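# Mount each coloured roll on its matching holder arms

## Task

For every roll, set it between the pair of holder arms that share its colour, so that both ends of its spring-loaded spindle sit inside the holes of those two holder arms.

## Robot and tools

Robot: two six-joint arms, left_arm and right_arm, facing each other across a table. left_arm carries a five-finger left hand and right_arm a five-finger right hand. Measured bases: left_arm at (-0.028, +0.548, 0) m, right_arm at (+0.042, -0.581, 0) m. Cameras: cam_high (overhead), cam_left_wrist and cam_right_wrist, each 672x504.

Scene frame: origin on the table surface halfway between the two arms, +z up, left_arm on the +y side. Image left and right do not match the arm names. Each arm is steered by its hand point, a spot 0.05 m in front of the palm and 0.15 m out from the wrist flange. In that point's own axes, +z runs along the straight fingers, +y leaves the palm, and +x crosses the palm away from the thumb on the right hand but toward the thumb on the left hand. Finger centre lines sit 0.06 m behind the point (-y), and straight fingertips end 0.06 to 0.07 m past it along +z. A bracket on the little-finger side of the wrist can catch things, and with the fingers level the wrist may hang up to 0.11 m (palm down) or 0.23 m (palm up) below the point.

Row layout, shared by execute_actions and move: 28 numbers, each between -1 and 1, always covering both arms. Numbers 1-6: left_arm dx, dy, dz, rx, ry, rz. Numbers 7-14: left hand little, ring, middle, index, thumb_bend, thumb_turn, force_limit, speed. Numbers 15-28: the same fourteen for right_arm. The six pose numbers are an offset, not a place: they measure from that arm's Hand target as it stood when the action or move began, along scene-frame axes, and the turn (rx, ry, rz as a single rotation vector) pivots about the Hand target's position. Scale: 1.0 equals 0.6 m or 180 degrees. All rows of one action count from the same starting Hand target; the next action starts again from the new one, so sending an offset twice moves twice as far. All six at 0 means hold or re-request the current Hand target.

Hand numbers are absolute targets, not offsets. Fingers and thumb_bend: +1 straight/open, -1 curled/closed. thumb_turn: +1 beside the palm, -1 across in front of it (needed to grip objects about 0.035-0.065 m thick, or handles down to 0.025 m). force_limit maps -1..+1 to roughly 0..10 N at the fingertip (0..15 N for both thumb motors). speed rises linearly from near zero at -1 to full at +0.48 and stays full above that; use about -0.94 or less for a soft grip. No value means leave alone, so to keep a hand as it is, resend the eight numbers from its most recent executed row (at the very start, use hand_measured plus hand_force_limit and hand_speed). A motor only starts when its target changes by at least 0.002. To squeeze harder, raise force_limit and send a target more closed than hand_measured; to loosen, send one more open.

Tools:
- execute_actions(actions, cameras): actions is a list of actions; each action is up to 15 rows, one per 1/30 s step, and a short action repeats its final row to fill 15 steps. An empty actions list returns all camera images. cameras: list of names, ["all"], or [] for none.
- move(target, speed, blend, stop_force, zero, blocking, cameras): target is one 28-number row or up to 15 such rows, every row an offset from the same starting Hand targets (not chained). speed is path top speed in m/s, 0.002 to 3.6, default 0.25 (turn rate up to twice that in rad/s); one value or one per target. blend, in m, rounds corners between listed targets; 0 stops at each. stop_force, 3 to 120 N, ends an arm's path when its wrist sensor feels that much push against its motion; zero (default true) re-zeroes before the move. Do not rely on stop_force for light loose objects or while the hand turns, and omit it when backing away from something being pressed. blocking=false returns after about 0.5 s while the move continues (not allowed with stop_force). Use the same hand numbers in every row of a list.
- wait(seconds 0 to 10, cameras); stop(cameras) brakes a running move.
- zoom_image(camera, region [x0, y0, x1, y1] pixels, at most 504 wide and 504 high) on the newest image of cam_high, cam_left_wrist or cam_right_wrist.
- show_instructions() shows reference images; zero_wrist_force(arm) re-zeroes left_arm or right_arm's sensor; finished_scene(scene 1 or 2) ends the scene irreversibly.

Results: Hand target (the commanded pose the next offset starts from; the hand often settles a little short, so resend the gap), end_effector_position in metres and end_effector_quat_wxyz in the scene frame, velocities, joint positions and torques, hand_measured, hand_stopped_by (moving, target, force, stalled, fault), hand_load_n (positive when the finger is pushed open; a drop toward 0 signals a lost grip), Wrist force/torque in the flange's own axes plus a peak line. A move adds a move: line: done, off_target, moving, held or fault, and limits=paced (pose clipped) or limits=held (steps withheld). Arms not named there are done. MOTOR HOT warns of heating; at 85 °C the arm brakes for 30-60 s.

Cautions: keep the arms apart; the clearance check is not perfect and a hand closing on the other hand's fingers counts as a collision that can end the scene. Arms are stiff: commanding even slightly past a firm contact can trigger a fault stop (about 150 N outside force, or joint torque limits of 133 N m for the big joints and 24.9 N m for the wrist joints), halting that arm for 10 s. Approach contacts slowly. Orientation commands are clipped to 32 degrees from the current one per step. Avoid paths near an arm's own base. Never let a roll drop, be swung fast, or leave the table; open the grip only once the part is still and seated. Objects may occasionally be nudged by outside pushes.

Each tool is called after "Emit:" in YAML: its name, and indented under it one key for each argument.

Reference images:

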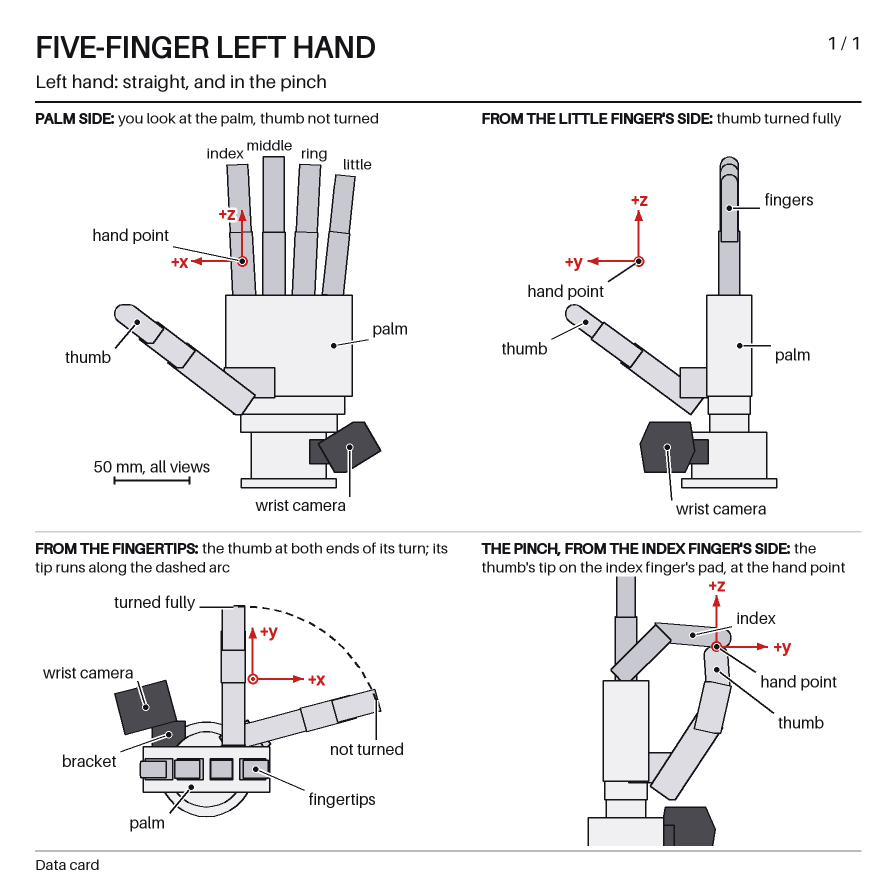

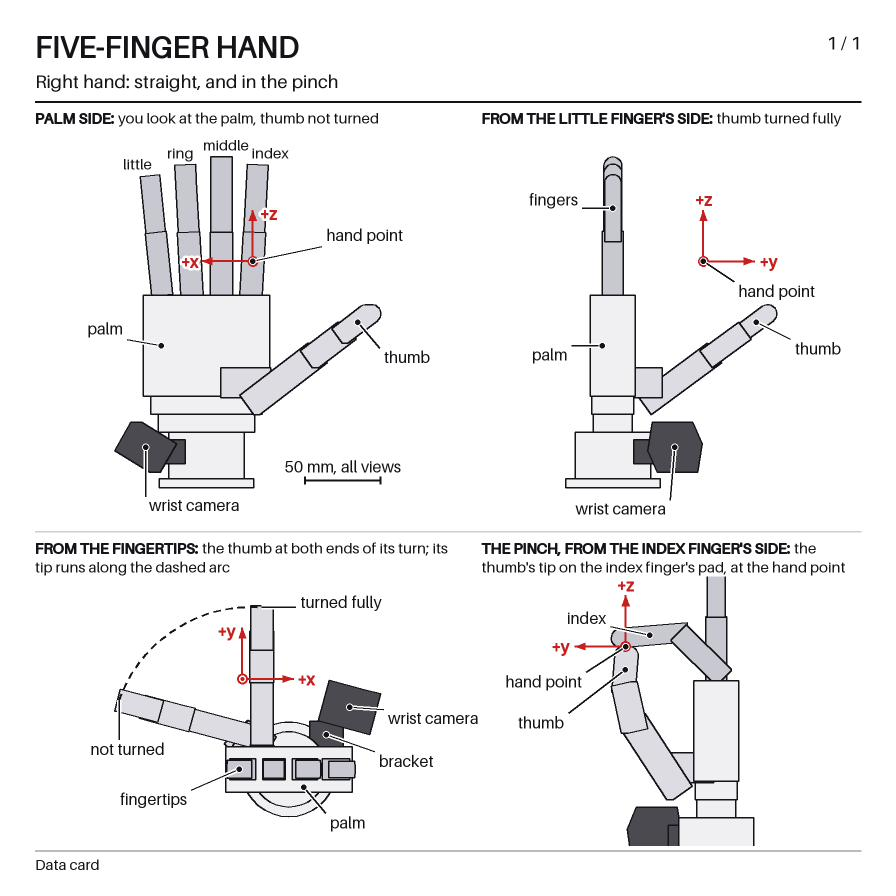

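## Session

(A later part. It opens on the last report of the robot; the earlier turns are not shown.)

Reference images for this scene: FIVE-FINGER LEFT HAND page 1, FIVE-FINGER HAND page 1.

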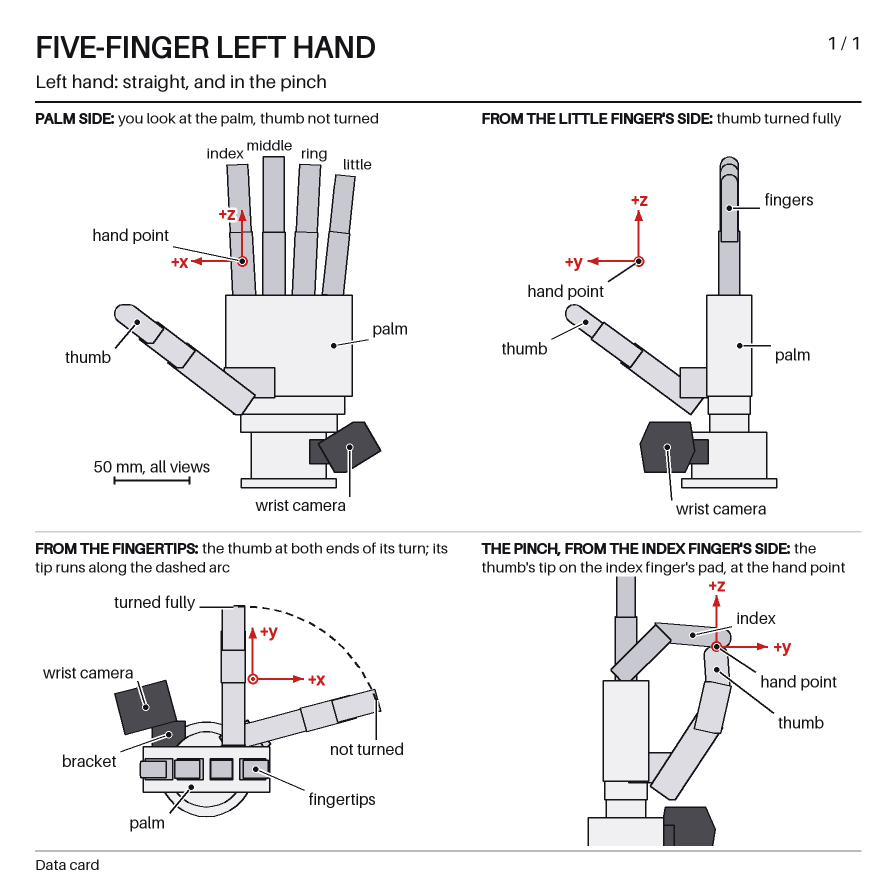

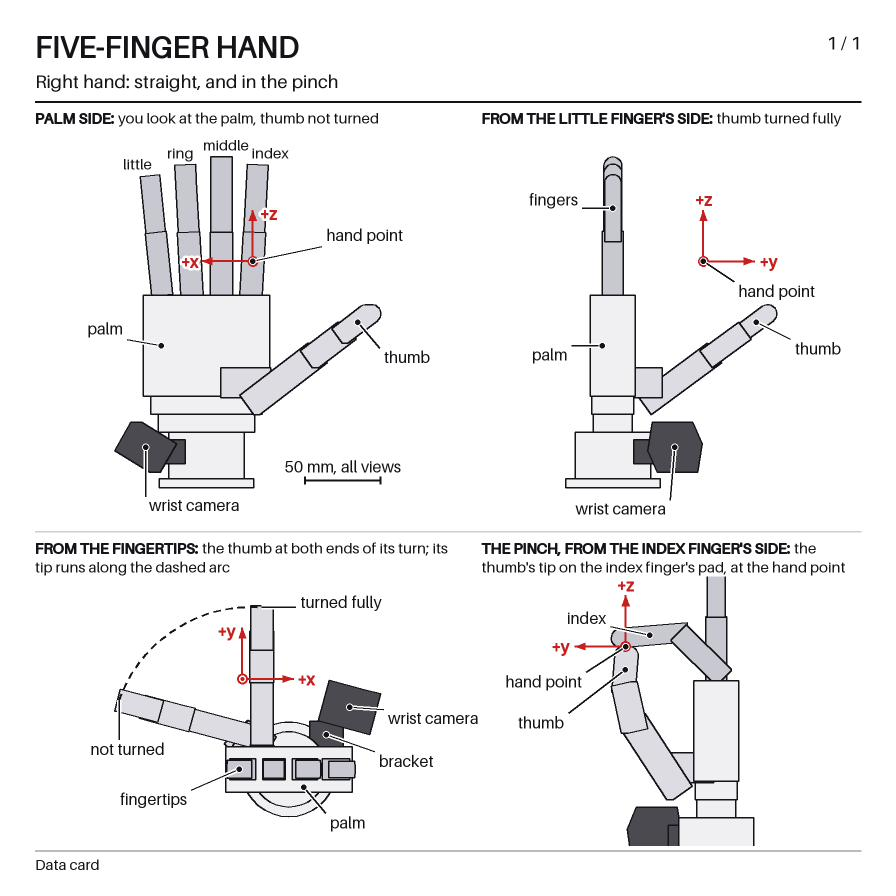

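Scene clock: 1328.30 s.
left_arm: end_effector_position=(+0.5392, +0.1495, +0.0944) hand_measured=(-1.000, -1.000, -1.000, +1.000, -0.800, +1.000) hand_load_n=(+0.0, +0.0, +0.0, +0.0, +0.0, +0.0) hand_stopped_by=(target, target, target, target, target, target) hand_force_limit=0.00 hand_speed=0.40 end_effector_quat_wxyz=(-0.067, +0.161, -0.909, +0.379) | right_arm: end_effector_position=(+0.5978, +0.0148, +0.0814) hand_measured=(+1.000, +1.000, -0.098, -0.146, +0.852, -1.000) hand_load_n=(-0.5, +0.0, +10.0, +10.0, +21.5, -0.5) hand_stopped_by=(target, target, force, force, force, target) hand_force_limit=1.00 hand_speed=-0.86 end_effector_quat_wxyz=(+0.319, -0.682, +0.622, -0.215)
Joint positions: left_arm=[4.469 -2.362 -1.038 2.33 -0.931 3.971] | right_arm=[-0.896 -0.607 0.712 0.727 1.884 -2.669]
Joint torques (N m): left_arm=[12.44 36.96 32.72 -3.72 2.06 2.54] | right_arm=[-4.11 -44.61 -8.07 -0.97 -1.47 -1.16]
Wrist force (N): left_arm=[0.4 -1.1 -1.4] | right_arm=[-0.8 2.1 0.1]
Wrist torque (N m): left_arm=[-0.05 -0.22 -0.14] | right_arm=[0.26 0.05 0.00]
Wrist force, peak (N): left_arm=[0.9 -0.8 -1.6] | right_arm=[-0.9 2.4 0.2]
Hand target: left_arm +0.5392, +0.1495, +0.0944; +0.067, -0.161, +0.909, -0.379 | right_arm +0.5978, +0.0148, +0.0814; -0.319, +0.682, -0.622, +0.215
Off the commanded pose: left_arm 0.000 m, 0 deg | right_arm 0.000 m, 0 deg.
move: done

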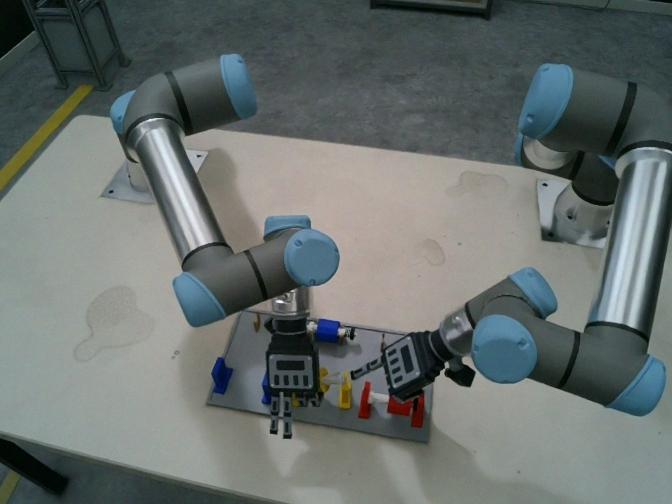

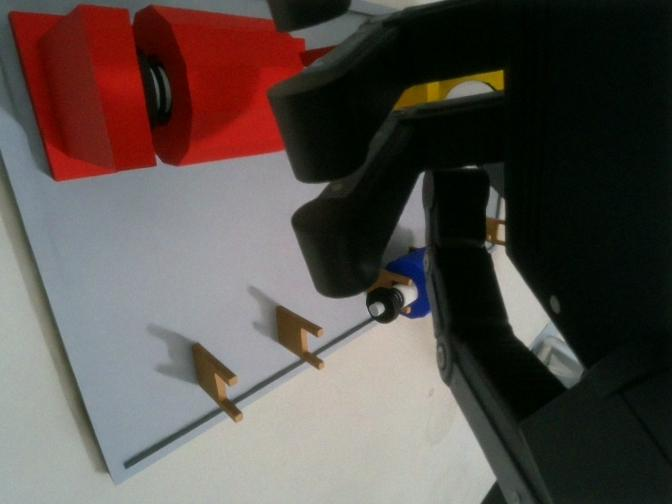

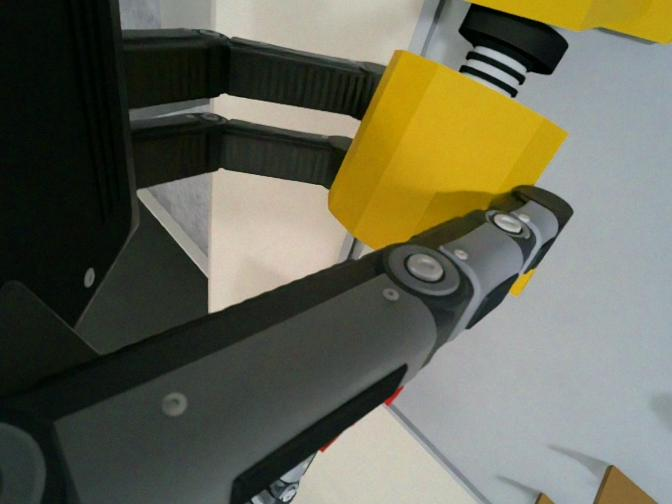

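Emit:
move:
  target: [0.0024,-0.0184,-0.0074,0,0,0,-1,-1,-1,1,-0.8,1,0,0.4,0,0,0,0,0,0,1,1,-0.78,-0.72,-0.38,-1,1.0,-0.86]
  speed: 0.008
  stop_force: 3
  cameras: ["cam_high", "cam_right_wrist"]

Emit:
zoom_image:
  camera: "cam_high"
  region: [300, 340, 400, 410]

Scene clock: 1331.40 s.
left_arm: end_effector_position=(+0.5404, +0.1398, +0.0904) hand_measured=(-1.000, -1.000, -1.000, +1.000, -0.800, +1.000) hand_load_n=(+0.0, +0.0, +0.0, -2.0, +0.0, +0.0) hand_stopped_by=(target, target, target, target, target, target) hand_force_limit=0.00 hand_speed=0.40 end_effector_quat_wxyz=(-0.067, +0.161, -0.909, +0.379) | right_arm: end_effector_position=(+0.5978, +0.0148, +0.0813) hand_measured=(+1.000, +1.000, -0.098, -0.146, +0.852, -1.000) hand_load_n=(+0.0, +0.0, +10.0, +10.0, +21.0, +0.0) hand_stopped_by=(target, target, force, force, force, target) hand_force_limit=1.00 hand_speed=-0.86 end_effector_quat_wxyz=(+0.319, -0.682, +0.622, -0.215)
Joint positions: left_arm=[4.454 -2.378 -1.018 2.335 -0.938 3.954] | right_arm=[-0.896 -0.607 0.712 0.727 1.884 -2.669]
Joint torques (N m): left_arm=[10.93 57.5 4.93 -3.06 2.26 2.63] | right_arm=[-4.57 -48 -7.82 -0.73 -1.65 -1.09]
Wrist force (N): left_arm=[0.2 0.2 -4.0] | right_arm=[-1.0 2.4 0.3]
Wrist torque (N m): left_arm=[0.08 -0.26 -0.04] | right_arm=[0.28 0.05 0.02]
Wrist force, peak (N): left_arm=[-0.4 0.6 -6.0] | right_arm=[-0.7 3.5 0.8]
Hand target: left_arm +0.5404, +0.1398, +0.0904; +0.067, -0.161, +0.909, -0.379 (not the last commanded pose) | right_arm +0.5978, +0.0148, +0.0814; -0.319, +0.682, -0.622, +0.215
Off the commanded pose: left_arm 0.001 m, 0 deg | right_arm 0.000 m, 0 deg.
move: contact (left_arm)
Images, in order (width x height): cam_high 672x504, cam_right_wrist 672x504.

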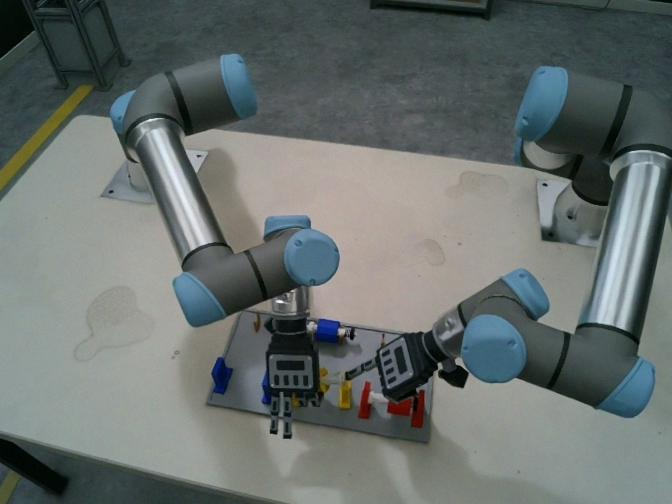

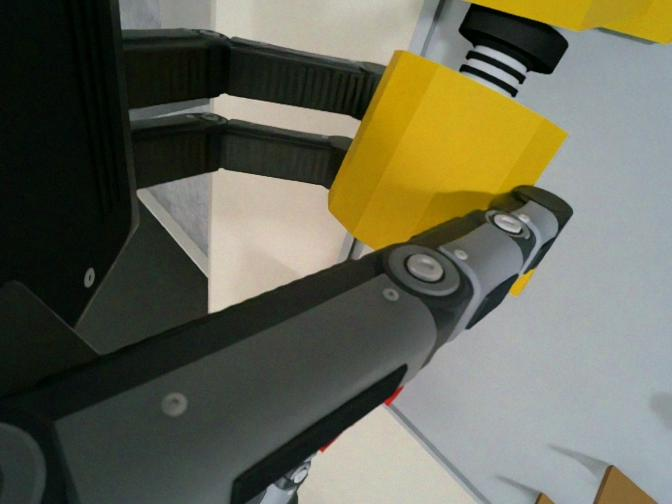

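Scaled by 5.040 from the camera's 672x504 image, which has a finer 960x720 frame.

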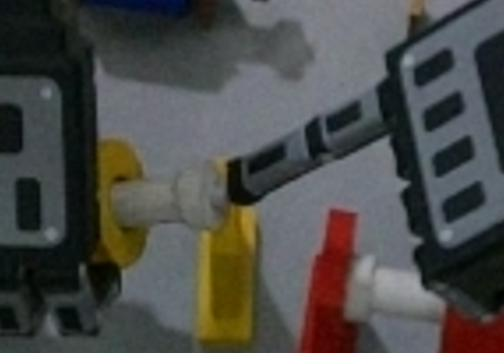

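Emit:
zoom_image:
  camera: "cam_right_wrist"
  region: [470, 0, 596, 95]

Scaled by 4.000 from the camera's 672x504 image, which has a finer 960x720 frame.

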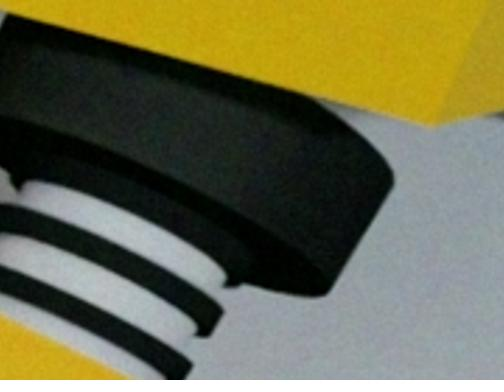

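Emit:
zoom_image:
  camera: "cam_right_wrist"
  region: [420, 0, 600, 135]

Scaled by 2.800 from the camera's 672x504 image, which has a finer 960x720 frame.

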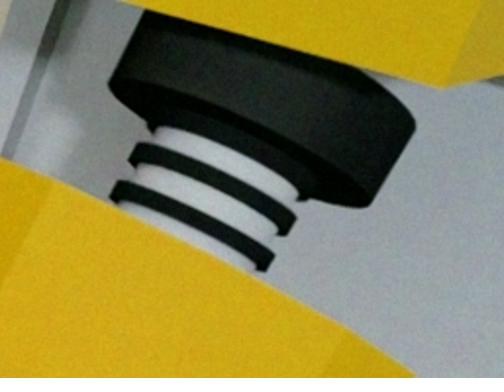

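Emit:
move:
  target: [0.0010,-0.0077,-0.0031,0,0,0,-1,-1,-1,1,-0.8,1,0,0.4,0,0,0,0,0,0,1,1,-0.78,-0.72,-0.38,-1,1.0,-0.86]
  speed: 0.01
  stop_force: 8
  cameras: ["cam_right_wrist"]

Emit:
zoom_image:
  camera: "cam_right_wrist"
  region: [420, 0, 600, 135]

Scene clock: 1334.70 s.
left_arm: end_effector_position=(+0.5410, +0.1352, +0.0886) hand_measured=(-1.000, -1.000, -1.000, +1.000, -0.800, +1.000) hand_load_n=(+0.0, +0.0, +0.0, -3.5, +0.0, +0.0) hand_stopped_by=(target, target, target, target, target, target) hand_force_limit=0.00 hand_speed=0.40 end_effector_quat_wxyz=(-0.067, +0.161, -0.909, +0.379) | right_arm: end_effector_position=(+0.5978, +0.0148, +0.0813) hand_measured=(+1.000, +1.000, -0.098, -0.146, +0.852, -1.000) hand_load_n=(-0.5, +0.0, +10.0, +10.5, +21.0, -0.5) hand_stopped_by=(target, target, force, force, force, target) hand_force_limit=1.00 hand_speed=-0.86 end_effector_quat_wxyz=(+0.319, -0.682, +0.622, -0.215)
Joint positions: left_arm=[4.447 -2.385 -1.008 2.337 -0.942 3.946] | right_arm=[-0.896 -0.607 0.712 0.727 1.884 -2.669]
Joint torques (N m): left_arm=[-14.48 35.43 32.56 0.71 0.07 -2.64] | right_arm=[-2.86 -56.21 -15.59 -0.62 -1.63 -1.13]
Wrist force (N): left_arm=[-0.4 1.4 -8.0] | right_arm=[-0.5 3.2 1.3]
Wrist torque (N m): left_arm=[0.26 -0.28 -0.04] | right_arm=[0.32 0.04 0.00]
Wrist force, peak (N): left_arm=[-0.7 1.8 -8.0] | right_arm=[-0.7 3.4 1.6]
Hand target: left_arm +0.5410, +0.1352, +0.0886; +0.067, -0.161, +0.909, -0.379 | right_arm +0.5978, +0.0148, +0.0814; -0.319, +0.682, -0.622, +0.215
Off the commanded pose: left_arm 0.000 m, 0 deg | right_arm 0.000 m, 0 deg.
move: done
Images, in order (width x height): cam_right_wrist 672x504.

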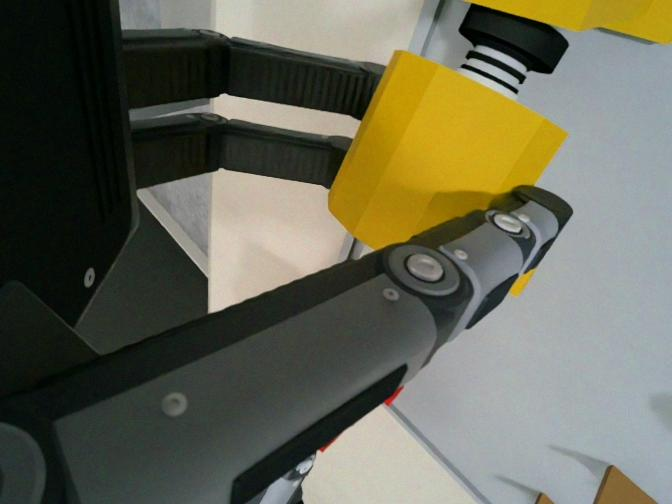

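Scaled by 2.800 from the camera's 672x504 image, which has a finer 960x720 frame.

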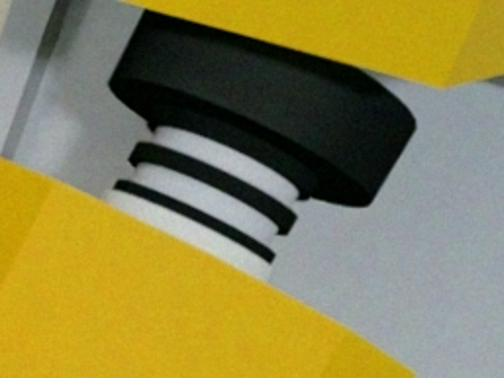

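Emit:
move:
  target: [0.0008,-0.0061,-0.0025,0,0,0,-1,-1,-1,1,-0.8,1,0,0.4,0,0,0,0,0,0,1,1,-0.78,-0.72,-0.38,-1,1.0,-0.86]
  speed: 0.01
  stop_force: 8

Emit:
move:
  target: [0.0007,-0.0055,-0.0022,0,0,0,-1,-1,-1,1,-0.8,1,0,0.4,0,0,0,0,0,0,1,1,-0.78,-0.72,-0.38,-1,1.0,-0.86]
  speed: 0.01
  stop_force: 8
  cameras: ["cam_right_wrist", "cam_high"]

Emit:
zoom_image:
  camera: "cam_high"
  region: [300, 340, 400, 410]

Emit:
zoom_image:
  camera: "cam_right_wrist"
  region: [420, 0, 600, 135]

Scene clock: 1336.33 s.
left_arm: end_effector_position=(+0.5415, +0.1315, +0.0871) hand_measured=(-1.000, -1.000, -1.000, +1.000, -0.800, +1.000) hand_load_n=(+0.0, +0.0, +0.0, -4.5, +0.0, +0.0) hand_stopped_by=(target, target, target, target, target, target) hand_force_limit=0.00 hand_speed=0.40 end_effector_quat_wxyz=(-0.067, +0.161, -0.909, +0.379) | right_arm: end_effector_position=(+0.5978, +0.0148, +0.0813) hand_measured=(+1.000, +1.000, -0.098, -0.146, +0.852, -1.000) hand_load_n=(-0.5, +0.0, +10.5, +10.5, +21.0, -0.5) hand_stopped_by=(target, target, force, force, force, target) hand_force_limit=1.00 hand_speed=-0.86 end_effector_quat_wxyz=(+0.319, -0.682, +0.622, -0.215)
Joint positions: left_arm=[4.441 -2.391 -1 2.339 -0.945 3.94] | right_arm=[-0.896 -0.607 0.712 0.727 1.884 -2.669]
Joint torques (N m): left_arm=[-15.47 35.52 32.18 0.95 0.15 -2.64] | right_arm=[-1.8 -57.13 -18.34 -0.81 -1.65 -1.06]
Wrist force (N): left_arm=[-0.9 2.5 -9.5] | right_arm=[-0.6 4.0 2.0]
Wrist torque (N m): left_arm=[0.39 -0.24 -0.08] | right_arm=[0.40 0.05 0.01]
Wrist force, peak (N): left_arm=[-0.7 2.3 -9.9] | right_arm=[-0.6 4.0 2.0]
Hand target: left_arm +0.5415, +0.1315, +0.0871; +0.067, -0.161, +0.909, -0.379 | right_arm +0.5978, +0.0148, +0.0814; -0.319, +0.682, -0.622, +0.215
Off the commanded pose: left_arm 0.000 m, 0 deg | right_arm 0.000 m, 0 deg.
move: done

Scene clock: 1337.67 s.
left_arm: end_effector_position=(+0.5419, +0.1282, +0.0858) hand_measured=(-1.000, -1.000, -1.000, +1.000, -0.800, +1.000) hand_load_n=(+0.0, +0.0, +0.0, -5.0, +0.0, +0.0) hand_stopped_by=(target, target, target, target, target, target) hand_force_limit=0.00 hand_speed=0.40 end_effector_quat_wxyz=(-0.067, +0.161, -0.909, +0.379) | right_arm: end_effector_position=(+0.5978, +0.0148, +0.0813) hand_measured=(+1.000, +1.000, -0.098, -0.146, +0.852, -1.000) hand_load_n=(+0.0, -0.5, +10.5, +10.5, +21.0, -0.5) hand_stopped_by=(target, target, force, force, force, target) hand_force_limit=1.00 hand_speed=-0.86 end_effector_quat_wxyz=(+0.319, -0.682, +0.622, -0.215)
Joint positions: left_arm=[4.436 -2.397 -0.993 2.34 -0.947 3.935] | right_arm=[-0.896 -0.607 0.712 0.727 1.884 -2.669]
Joint torques (N m): left_arm=[-15.98 35.06 32.73 1.22 0.09 -2.68] | right_arm=[-2.02 -57.82 -20.3 -0.57 -1.61 -1.12]
Wrist force (N): left_arm=[-1.1 3.0 -11.3] | right_arm=[-0.6 3.9 2.0]
Wrist torque (N m): left_arm=[0.46 -0.27 -0.08] | right_arm=[0.37 0.06 0.00]
Wrist force, peak (N): left_arm=[-1.0 2.9 -11.5] | right_arm=[-0.7 4.1 2.6]
Hand target: left_arm +0.5419, +0.1282, +0.0858; +0.067, -0.161, +0.909, -0.379 | right_arm +0.5978, +0.0148, +0.0814; -0.319, +0.682, -0.622, +0.215
Off the commanded pose: left_arm 0.000 m, 0 deg | right_arm 0.000 m, 0 deg.
move: done
Images, in order (width x height): cam_high 672x504, cam_right_wrist 672x504.

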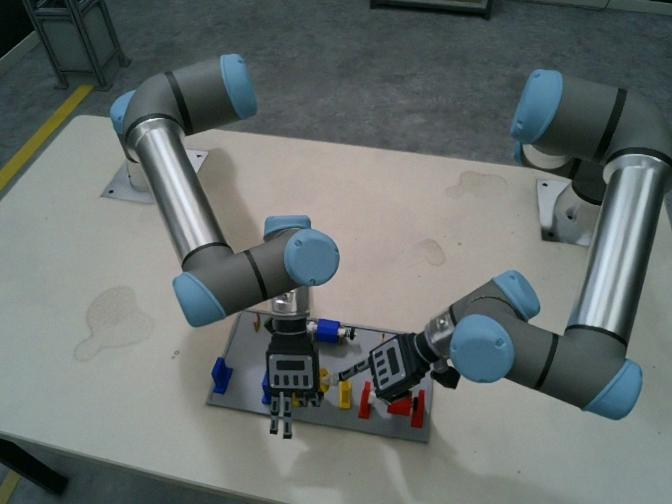

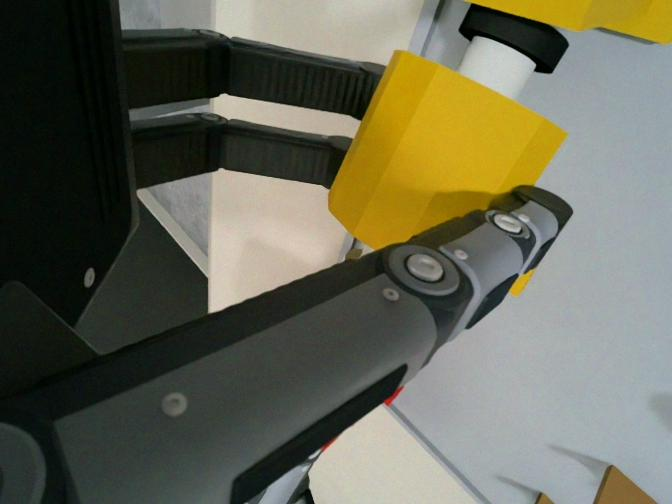

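Scaled by 5.040 from the camera's 672x504 image, which has a finer 960x720 frame.

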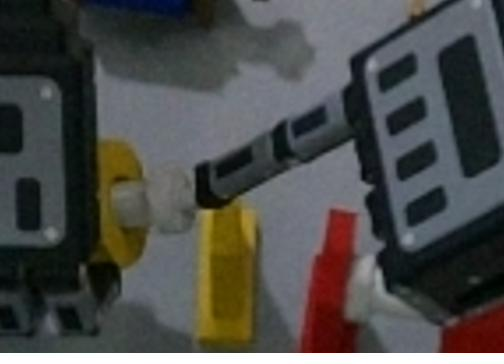

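Scaled by 2.800 from the camera's 672x504 image, which has a finer 960x720 frame.

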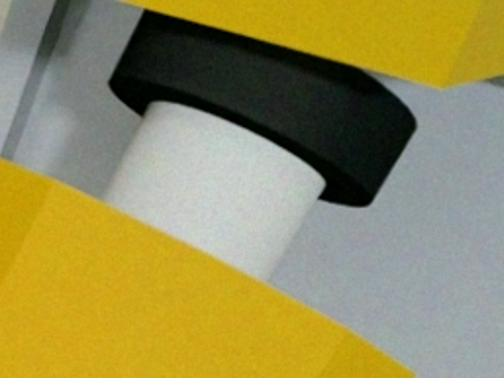

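Emit:
move:
  target: [0,0.0011,-0.0044,0,0,0,-1,-1,-1,1,-0.8,1,0,0.4,-0.0002,0.0013,-0.0026,-0.0096,-0.0013,0,1,1,-0.78,-0.72,-0.38,-1,1.0,-0.86]
  speed: 0.015
  cameras: ["cam_right_wrist"]

Emit:
zoom_image:
  camera: "cam_right_wrist"
  region: [420, 0, 600, 135]

Scene clock: 1340.00 s.
left_arm: end_effector_position=(+0.5419, +0.1289, +0.0831) hand_measured=(-1.000, -1.000, -1.000, +1.000, -0.800, +1.000) hand_load_n=(+0.0, +0.0, +0.0, -5.5, +0.0, +0.0) hand_stopped_by=(target, target, target, target, target, target) hand_force_limit=0.00 hand_speed=0.40 end_effector_quat_wxyz=(-0.067, +0.161, -0.909, +0.379) | right_arm: end_effector_position=(+0.5977, +0.0156, +0.0798) hand_measured=(+1.000, +1.000, -0.098, -0.146, +0.852, -1.000) hand_load_n=(+0.0, +0.0, +10.5, +10.5, +21.0, -0.5) hand_stopped_by=(target, target, force, force, force, target) hand_force_limit=1.00 hand_speed=-0.86 end_effector_quat_wxyz=(+0.310, -0.686, +0.618, -0.226)
Joint positions: left_arm=[4.437 -2.398 -0.998 2.346 -0.947 3.936] | right_arm=[-0.886 -0.585 0.673 0.757 1.909 -2.68]
Joint torques (N m): left_arm=[5.99 35.17 6.18 1.21 3.05 2.4] | right_arm=[12.85 -45.88 -36.65 2.14 2.51 -1.64]
Wrist force (N): left_arm=[-1.1 3.7 -10.7] | right_arm=[0.0 3.9 1.3]
Wrist torque (N m): left_arm=[0.42 -0.29 -0.25] | right_arm=[0.40 -0.02 0.06]
Wrist force, peak (N): left_arm=[-1.0 3.0 -11.5] | right_arm=[-0.7 4.2 2.4]
Hand target: left_arm +0.5419, +0.1289, +0.0831; +0.067, -0.161, +0.909, -0.379 | right_arm +0.5977, +0.0156, +0.0798; -0.310, +0.686, -0.618, +0.226
Off the commanded pose: left_arm 0.000 m, 0 deg | right_arm 0.000 m, 0 deg.
move: done
Images, in order (width x height): cam_right_wrist 672x504.

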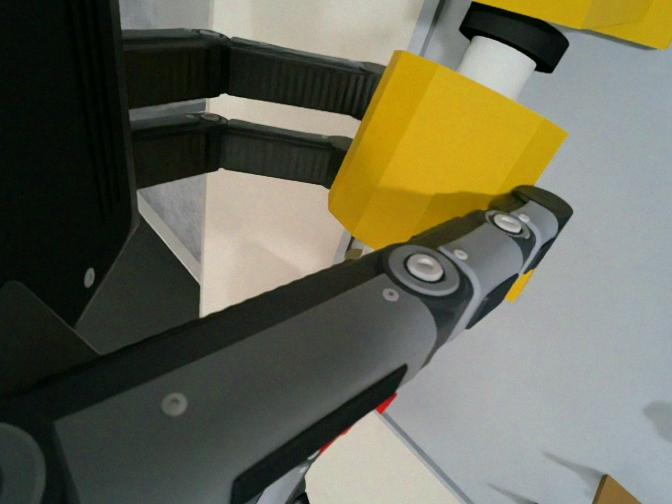

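Scaled by 2.800 from the camera's 672x504 image, which has a finer 960x720 frame.

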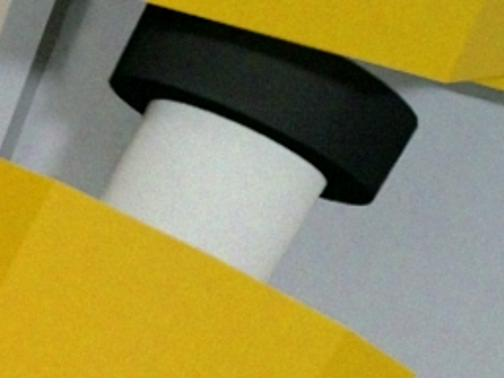

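Emit:
move:
  target: [0,0.0009,-0.0044,0,0,0,-1,-1,-1,1,-0.8,1,0,0.4,-0.0002,0.0013,-0.0026,-0.0096,-0.0013,0,1,1,-0.78,-0.72,-0.38,-1,1.0,-0.86]
  speed: 0.015
  cameras: ["cam_right_wrist", "cam_high"]

Emit:
zoom_image:
  camera: "cam_high"
  region: [300, 340, 400, 410]

Emit:
zoom_image:
  camera: "cam_right_wrist"
  region: [420, 0, 600, 135]

Scene clock: 1341.57 s.
left_arm: end_effector_position=(+0.5419, +0.1294, +0.0805) hand_measured=(-1.000, -1.000, -1.000, +1.000, -0.800, +1.000) hand_load_n=(+0.0, +0.0, +0.0, -7.0, +0.0, +0.0) hand_stopped_by=(target, target, target, target, target, target) hand_force_limit=0.00 hand_speed=0.40 end_effector_quat_wxyz=(-0.067, +0.161, -0.909, +0.379) | right_arm: end_effector_position=(+0.5976, +0.0163, +0.0782) hand_measured=(+1.000, +1.000, -0.098, -0.146, +0.852, -1.000) hand_load_n=(+0.0, +0.0, +10.0, +10.5, +21.0, -0.5) hand_stopped_by=(target, target, force, force, force, target) hand_force_limit=1.00 hand_speed=-0.86 end_effector_quat_wxyz=(+0.301, -0.690, +0.614, -0.237)
Joint positions: left_arm=[4.438 -2.399 -1.003 2.351 -0.946 3.937] | right_arm=[-0.877 -0.561 0.631 0.789 1.935 -2.691]
Joint torques (N m): left_arm=[6.64 35.91 5.6 1.18 3.17 2.3] | right_arm=[12.71 -45.45 -35.56 2.48 2.42 -1.65]
Wrist force (N): left_arm=[-1.0 4.0 -10.2] | right_arm=[-0.2 2.7 1.1]
Wrist torque (N m): left_arm=[0.33 -0.28 -0.24] | right_arm=[0.28 0.02 0.05]
Wrist force, peak (N): left_arm=[-1.1 3.5 -11.0] | right_arm=[0.0 3.8 1.5]
Hand target: left_arm +0.5419, +0.1294, +0.0805; +0.067, -0.161, +0.909, -0.379 | right_arm +0.5976, +0.0163, +0.0782; -0.301, +0.690, -0.614, +0.237
Off the commanded pose: left_arm 0.000 m, 0 deg | right_arm 0.000 m, 0 deg.
move: done
Images, in order (width x height): cam_high 672x504, cam_right_wrist 672x504.

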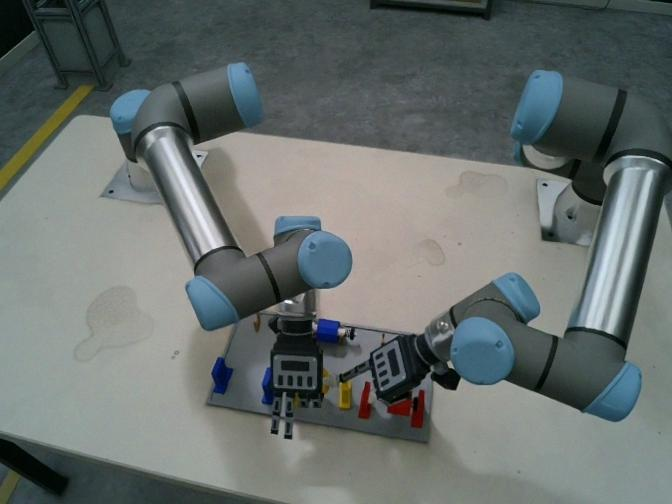

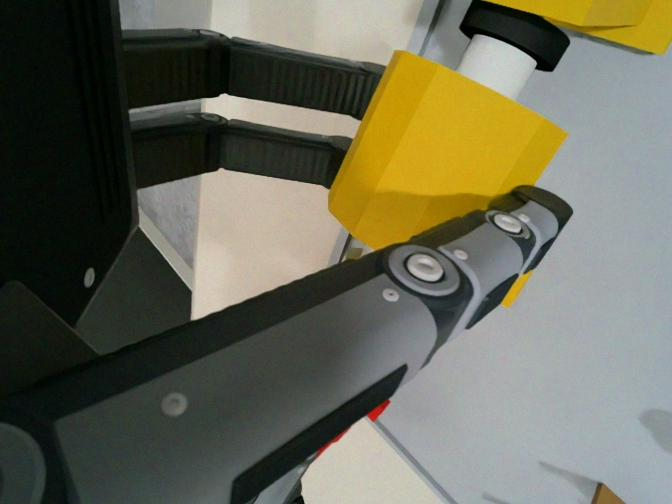

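Scaled by 5.040 from the camera's 672x504 image, which has a finer 960x720 frame.

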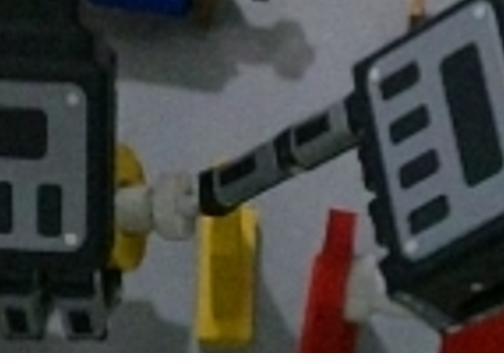

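Scaled by 2.800 from the camera's 672x504 image, which has a finer 960x720 frame.

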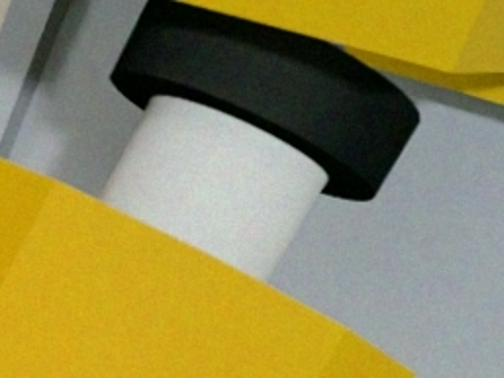

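Emit:
move:
  target: [0,0.0009,-0.0030,0,0,0,-1,-1,-1,1,-0.8,1,0,0.4,-0.0002,0.0013,-0.0026,-0.0096,-0.0013,0,1,1,-0.78,-0.72,-0.38,-1,1.0,-0.86]
  speed: 0.015
  cameras: ["cam_right_wrist", "cam_high"]

Emit:
zoom_image:
  camera: "cam_high"
  region: [300, 340, 400, 410]

Emit:
zoom_image:
  camera: "cam_right_wrist"
  region: [420, 0, 600, 135]

Scene clock: 1343.67 s.
left_arm: end_effector_position=(+0.5419, +0.1300, +0.0787) hand_measured=(-1.000, -1.000, -1.000, +1.000, -0.800, +1.000) hand_load_n=(+0.0, +0.0, +0.0, -7.5, +0.5, +0.0) hand_stopped_by=(target, target, target, target, target, target) hand_force_limit=0.00 hand_speed=0.40 end_effector_quat_wxyz=(-0.067, +0.161, -0.909, +0.379) | right_arm: end_effector_position=(+0.5975, +0.0171, +0.0767) hand_measured=(+1.000, +1.000, -0.098, -0.146, +0.852, -1.000) hand_load_n=(+0.0, +0.0, +10.0, +10.0, +21.5, -0.5) hand_stopped_by=(target, target, force, force, force, target) hand_force_limit=1.00 hand_speed=-0.86 end_effector_quat_wxyz=(+0.292, -0.694, +0.610, -0.247)
Joint positions: left_arm=[4.439 -2.4 -1.006 2.355 -0.946 3.938] | right_arm=[-0.868 -0.536 0.585 0.821 1.96 -2.701]
Joint torques (N m): left_arm=[6.83 35.81 6.25 1.26 3.35 2.27] | right_arm=[12.37 -45.11 -33.1 2.36 2.66 -1.58]
Wrist force (N): left_arm=[-1.0 5.0 -9.4] | right_arm=[-0.2 1.5 -0.2]
Wrist torque (N m): left_arm=[0.29 -0.30 -0.24] | right_arm=[0.21 0.05 0.05]
Wrist force, peak (N): left_arm=[-1.2 4.1 -10.5] | right_arm=[-0.1 3.1 1.6]
Hand target: left_arm +0.5419, +0.1300, +0.0787; +0.067, -0.161, +0.909, -0.379 | right_arm +0.5975, +0.0171, +0.0767; -0.292, +0.694, -0.610, +0.247
Off the commanded pose: left_arm 0.000 m, 0 deg | right_arm 0.000 m, 0 deg.
move: done
Images, in order (width x height): cam_high 672x504, cam_right_wrist 672x504.

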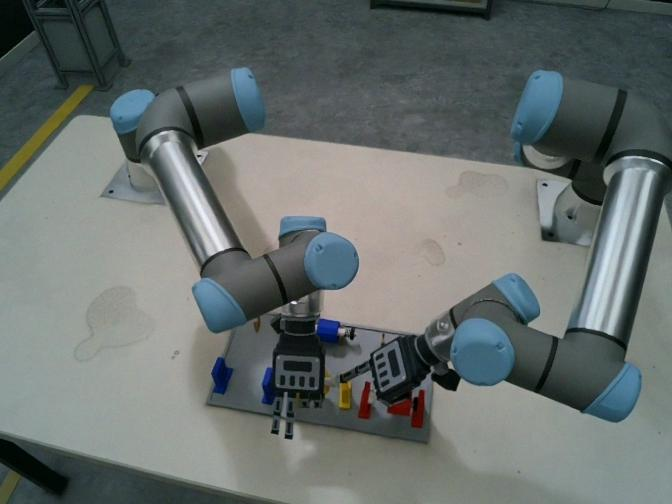

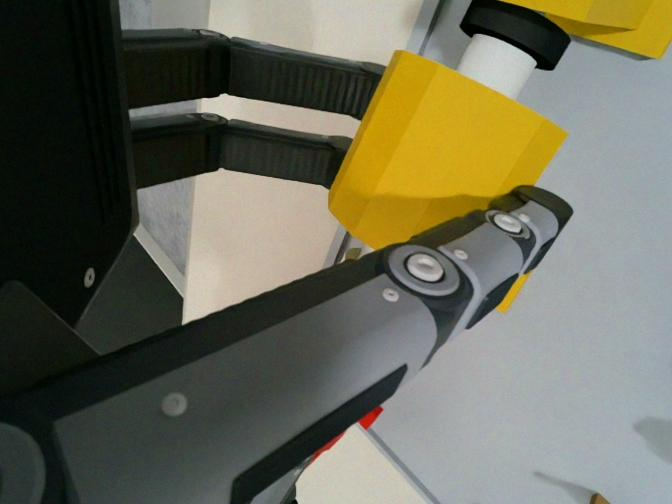

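Scaled by 5.040 from the camera's 672x504 image, which has a finer 960x720 frame.

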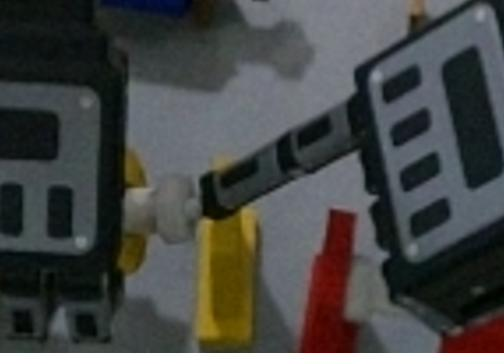

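Scaled by 2.800 from the camera's 672x504 image, which has a finer 960x720 frame.

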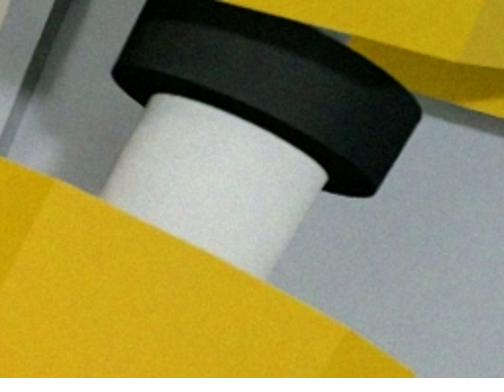

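Emit:
move:
  target: [0,-0.0002,-0.0026,0,0,0,-1,-1,-1,1,-0.8,1,0,0.4,-0.0002,0.0013,-0.0026,-0.0096,-0.0013,0,1,1,-0.78,-0.72,-0.38,-1,1.0,-0.86]
  speed: 0.015
  cameras: ["cam_right_wrist", "cam_high"]

Emit:
zoom_image:
  camera: "cam_high"
  region: [300, 340, 400, 410]

Emit:
zoom_image:
  camera: "cam_right_wrist"
  region: [420, 0, 600, 135]

Scene clock: 1345.63 s.
left_arm: end_effector_position=(+0.5419, +0.1299, +0.0771) hand_measured=(-1.000, -1.000, -1.000, +1.000, -0.800, +1.000) hand_load_n=(+0.0, +0.0, +0.0, -8.0, +0.5, -0.5) hand_stopped_by=(target, target, target, target, target, target) hand_force_limit=0.00 hand_speed=0.40 end_effector_quat_wxyz=(-0.067, +0.161, -0.909, +0.379) | right_arm: end_effector_position=(+0.5974, +0.0179, +0.0751) hand_measured=(+1.000, +1.000, -0.098, -0.146, +0.852, -1.000) hand_load_n=(+0.0, +0.0, +10.0, +10.0, +21.5, -0.5) hand_stopped_by=(target, target, force, force, force, target) hand_force_limit=1.00 hand_speed=-0.86 end_effector_quat_wxyz=(+0.282, -0.698, +0.605, -0.258)
Joint positions: left_arm=[4.438 -2.401 -1.008 2.358 -0.946 3.938] | right_arm=[-0.859 -0.508 0.536 0.856 1.985 -2.711]
Joint torques (N m): left_arm=[-16.77 37.08 7.05 1.17 0.73 -2.41] | right_arm=[12.12 -45.95 -34.22 2.58 2.81 -1.48]
Wrist force (N): left_arm=[-1.0 5.1 -9.4] | right_arm=[0.0 1.9 0.1]
Wrist torque (N m): left_arm=[0.26 -0.30 -0.24] | right_arm=[0.28 -0.01 0.08]
Wrist force, peak (N): left_arm=[-1.1 5.1 -9.5] | right_arm=[-0.3 2.0 0.2]
Hand target: left_arm +0.5419, +0.1299, +0.0771; +0.067, -0.161, +0.909, -0.379 | right_arm +0.5974, +0.0179, +0.0751; -0.282, +0.698, -0.605, +0.258
Off the commanded pose: left_arm 0.000 m, 0 deg | right_arm 0.000 m, 0 deg.
move: done
Images, in order (width x height): cam_high 672x504, cam_right_wrist 672x504.

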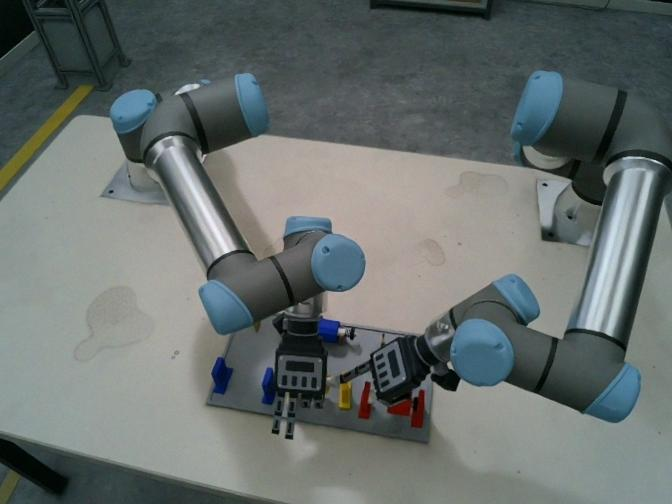

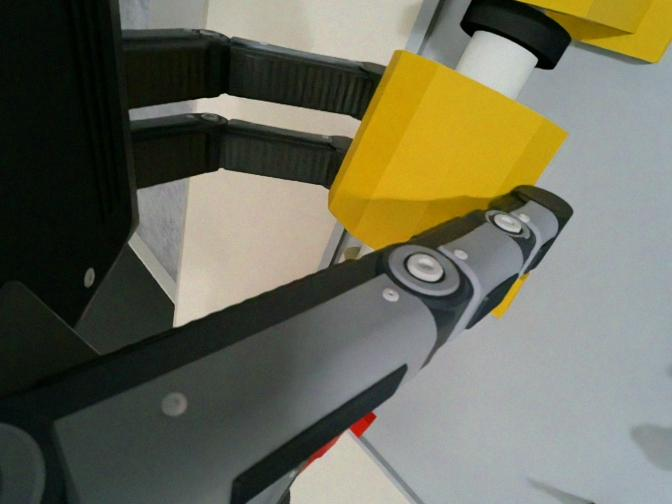

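Scaled by 5.040 from the camera's 672x504 image, which has a finer 960x720 frame.

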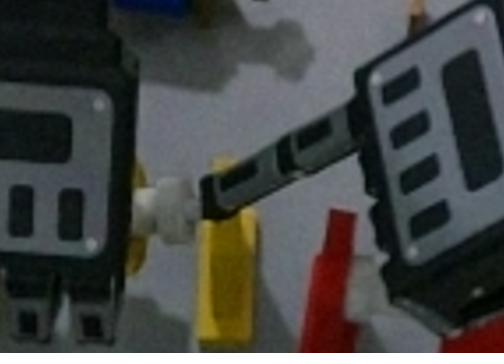

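Scaled by 2.800 from the camera's 672x504 image, which has a finer 960x720 frame.

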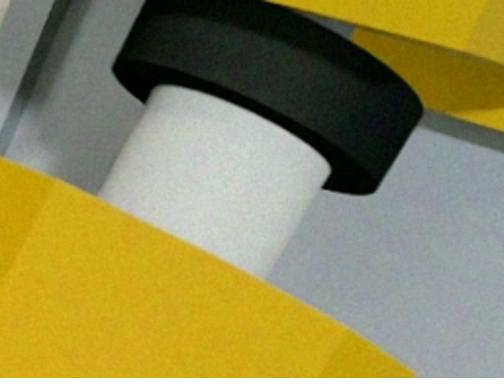

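Emit:
move:
  target: [0,-0.0003,-0.0022,0,0,0,-1,-1,-1,1,-0.8,1,0,0.4,-0.0002,0.0012,-0.0026,-0.0096,-0.0013,0,1,1,-0.78,-0.72,-0.38,-1,1.0,-0.86]
  speed: 0.015
  cameras: ["cam_right_wrist", "cam_high"]

Emit:
zoom_image:
  camera: "cam_high"
  region: [310, 360, 370, 410]

Emit:
zoom_image:
  camera: "cam_right_wrist"
  region: [420, 0, 600, 135]

Scene clock: 1347.37 s.
left_arm: end_effector_position=(+0.5419, +0.1297, +0.0758) hand_measured=(-1.000, -1.000, -1.000, +1.000, -0.800, +1.000) hand_load_n=(+0.0, +0.0, +0.5, -4.0, +0.0, +0.0) hand_stopped_by=(target, target, target, target, target, target) hand_force_limit=0.00 hand_speed=0.40 end_effector_quat_wxyz=(-0.067, +0.161, -0.909, +0.379) | right_arm: end_effector_position=(+0.5972, +0.0186, +0.0736) hand_measured=(+1.000, +1.000, -0.098, -0.146, +0.852, -1.000) hand_load_n=(+0.0, +0.0, +10.0, +10.0, +21.0, -0.5) hand_stopped_by=(target, target, force, force, force, target) hand_force_limit=1.00 hand_speed=-0.86 end_effector_quat_wxyz=(+0.273, -0.702, +0.601, -0.268)
Joint positions: left_arm=[4.438 -2.402 -1.009 2.361 -0.946 3.937] | right_arm=[-0.85 -0.479 0.483 0.892 2.011 -2.721]
Joint torques (N m): left_arm=[-21.96 23.46 1.53 2.9 0.09 -2.64] | right_arm=[12.09 -45.18 -34.23 2.69 2.84 -1.7]
Wrist force (N): left_arm=[-1.7 0.8 -32.9] | right_arm=[0.0 2.0 -0.2]
Wrist torque (N m): left_arm=[1.77 -0.38 -0.21] | right_arm=[0.31 0.00 0.11]
Wrist force, peak (N): left_arm=[-1.7 0.8 -32.9] | right_arm=[-0.1 2.3 0.1]
Hand target: left_arm +0.5419, +0.1297, +0.0758; +0.067, -0.161, +0.909, -0.379 | right_arm +0.5972, +0.0186, +0.0736; -0.273, +0.702, -0.601, +0.268
Off the commanded pose: left_arm 0.000 m, 0 deg | right_arm 0.000 m, 0 deg.
move: done
Images, in order (width x height): cam_high 672x504, cam_right_wrist 672x504.

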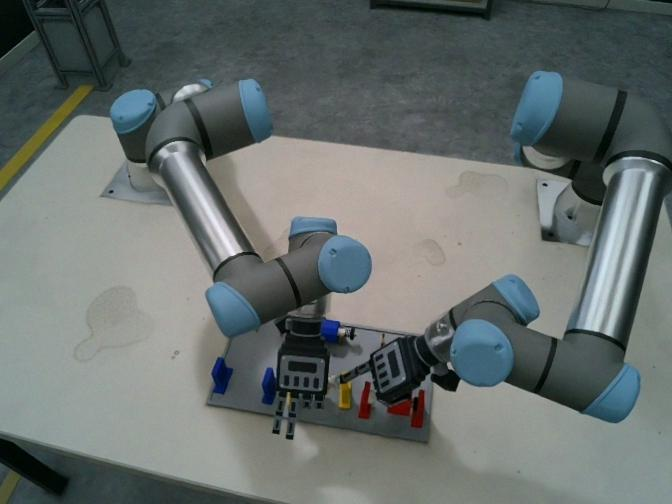

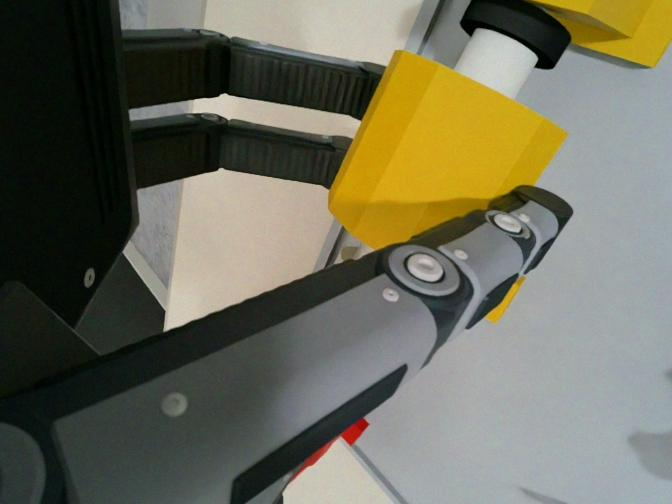

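Scaled by 8.400 from the camera's 672x504 image, which has a finer 960x720 frame.

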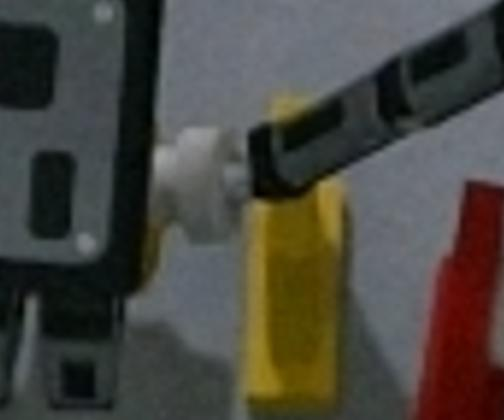

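Scaled by 2.800 from the camera's 672x504 image, which has a finer 960x720 frame.

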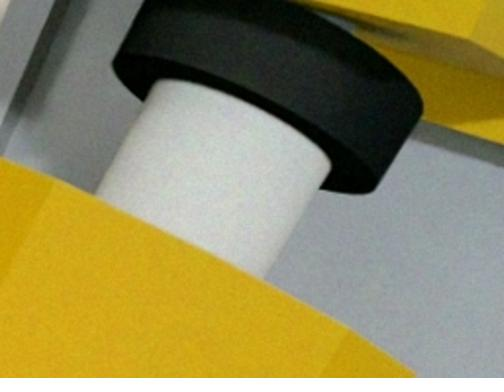

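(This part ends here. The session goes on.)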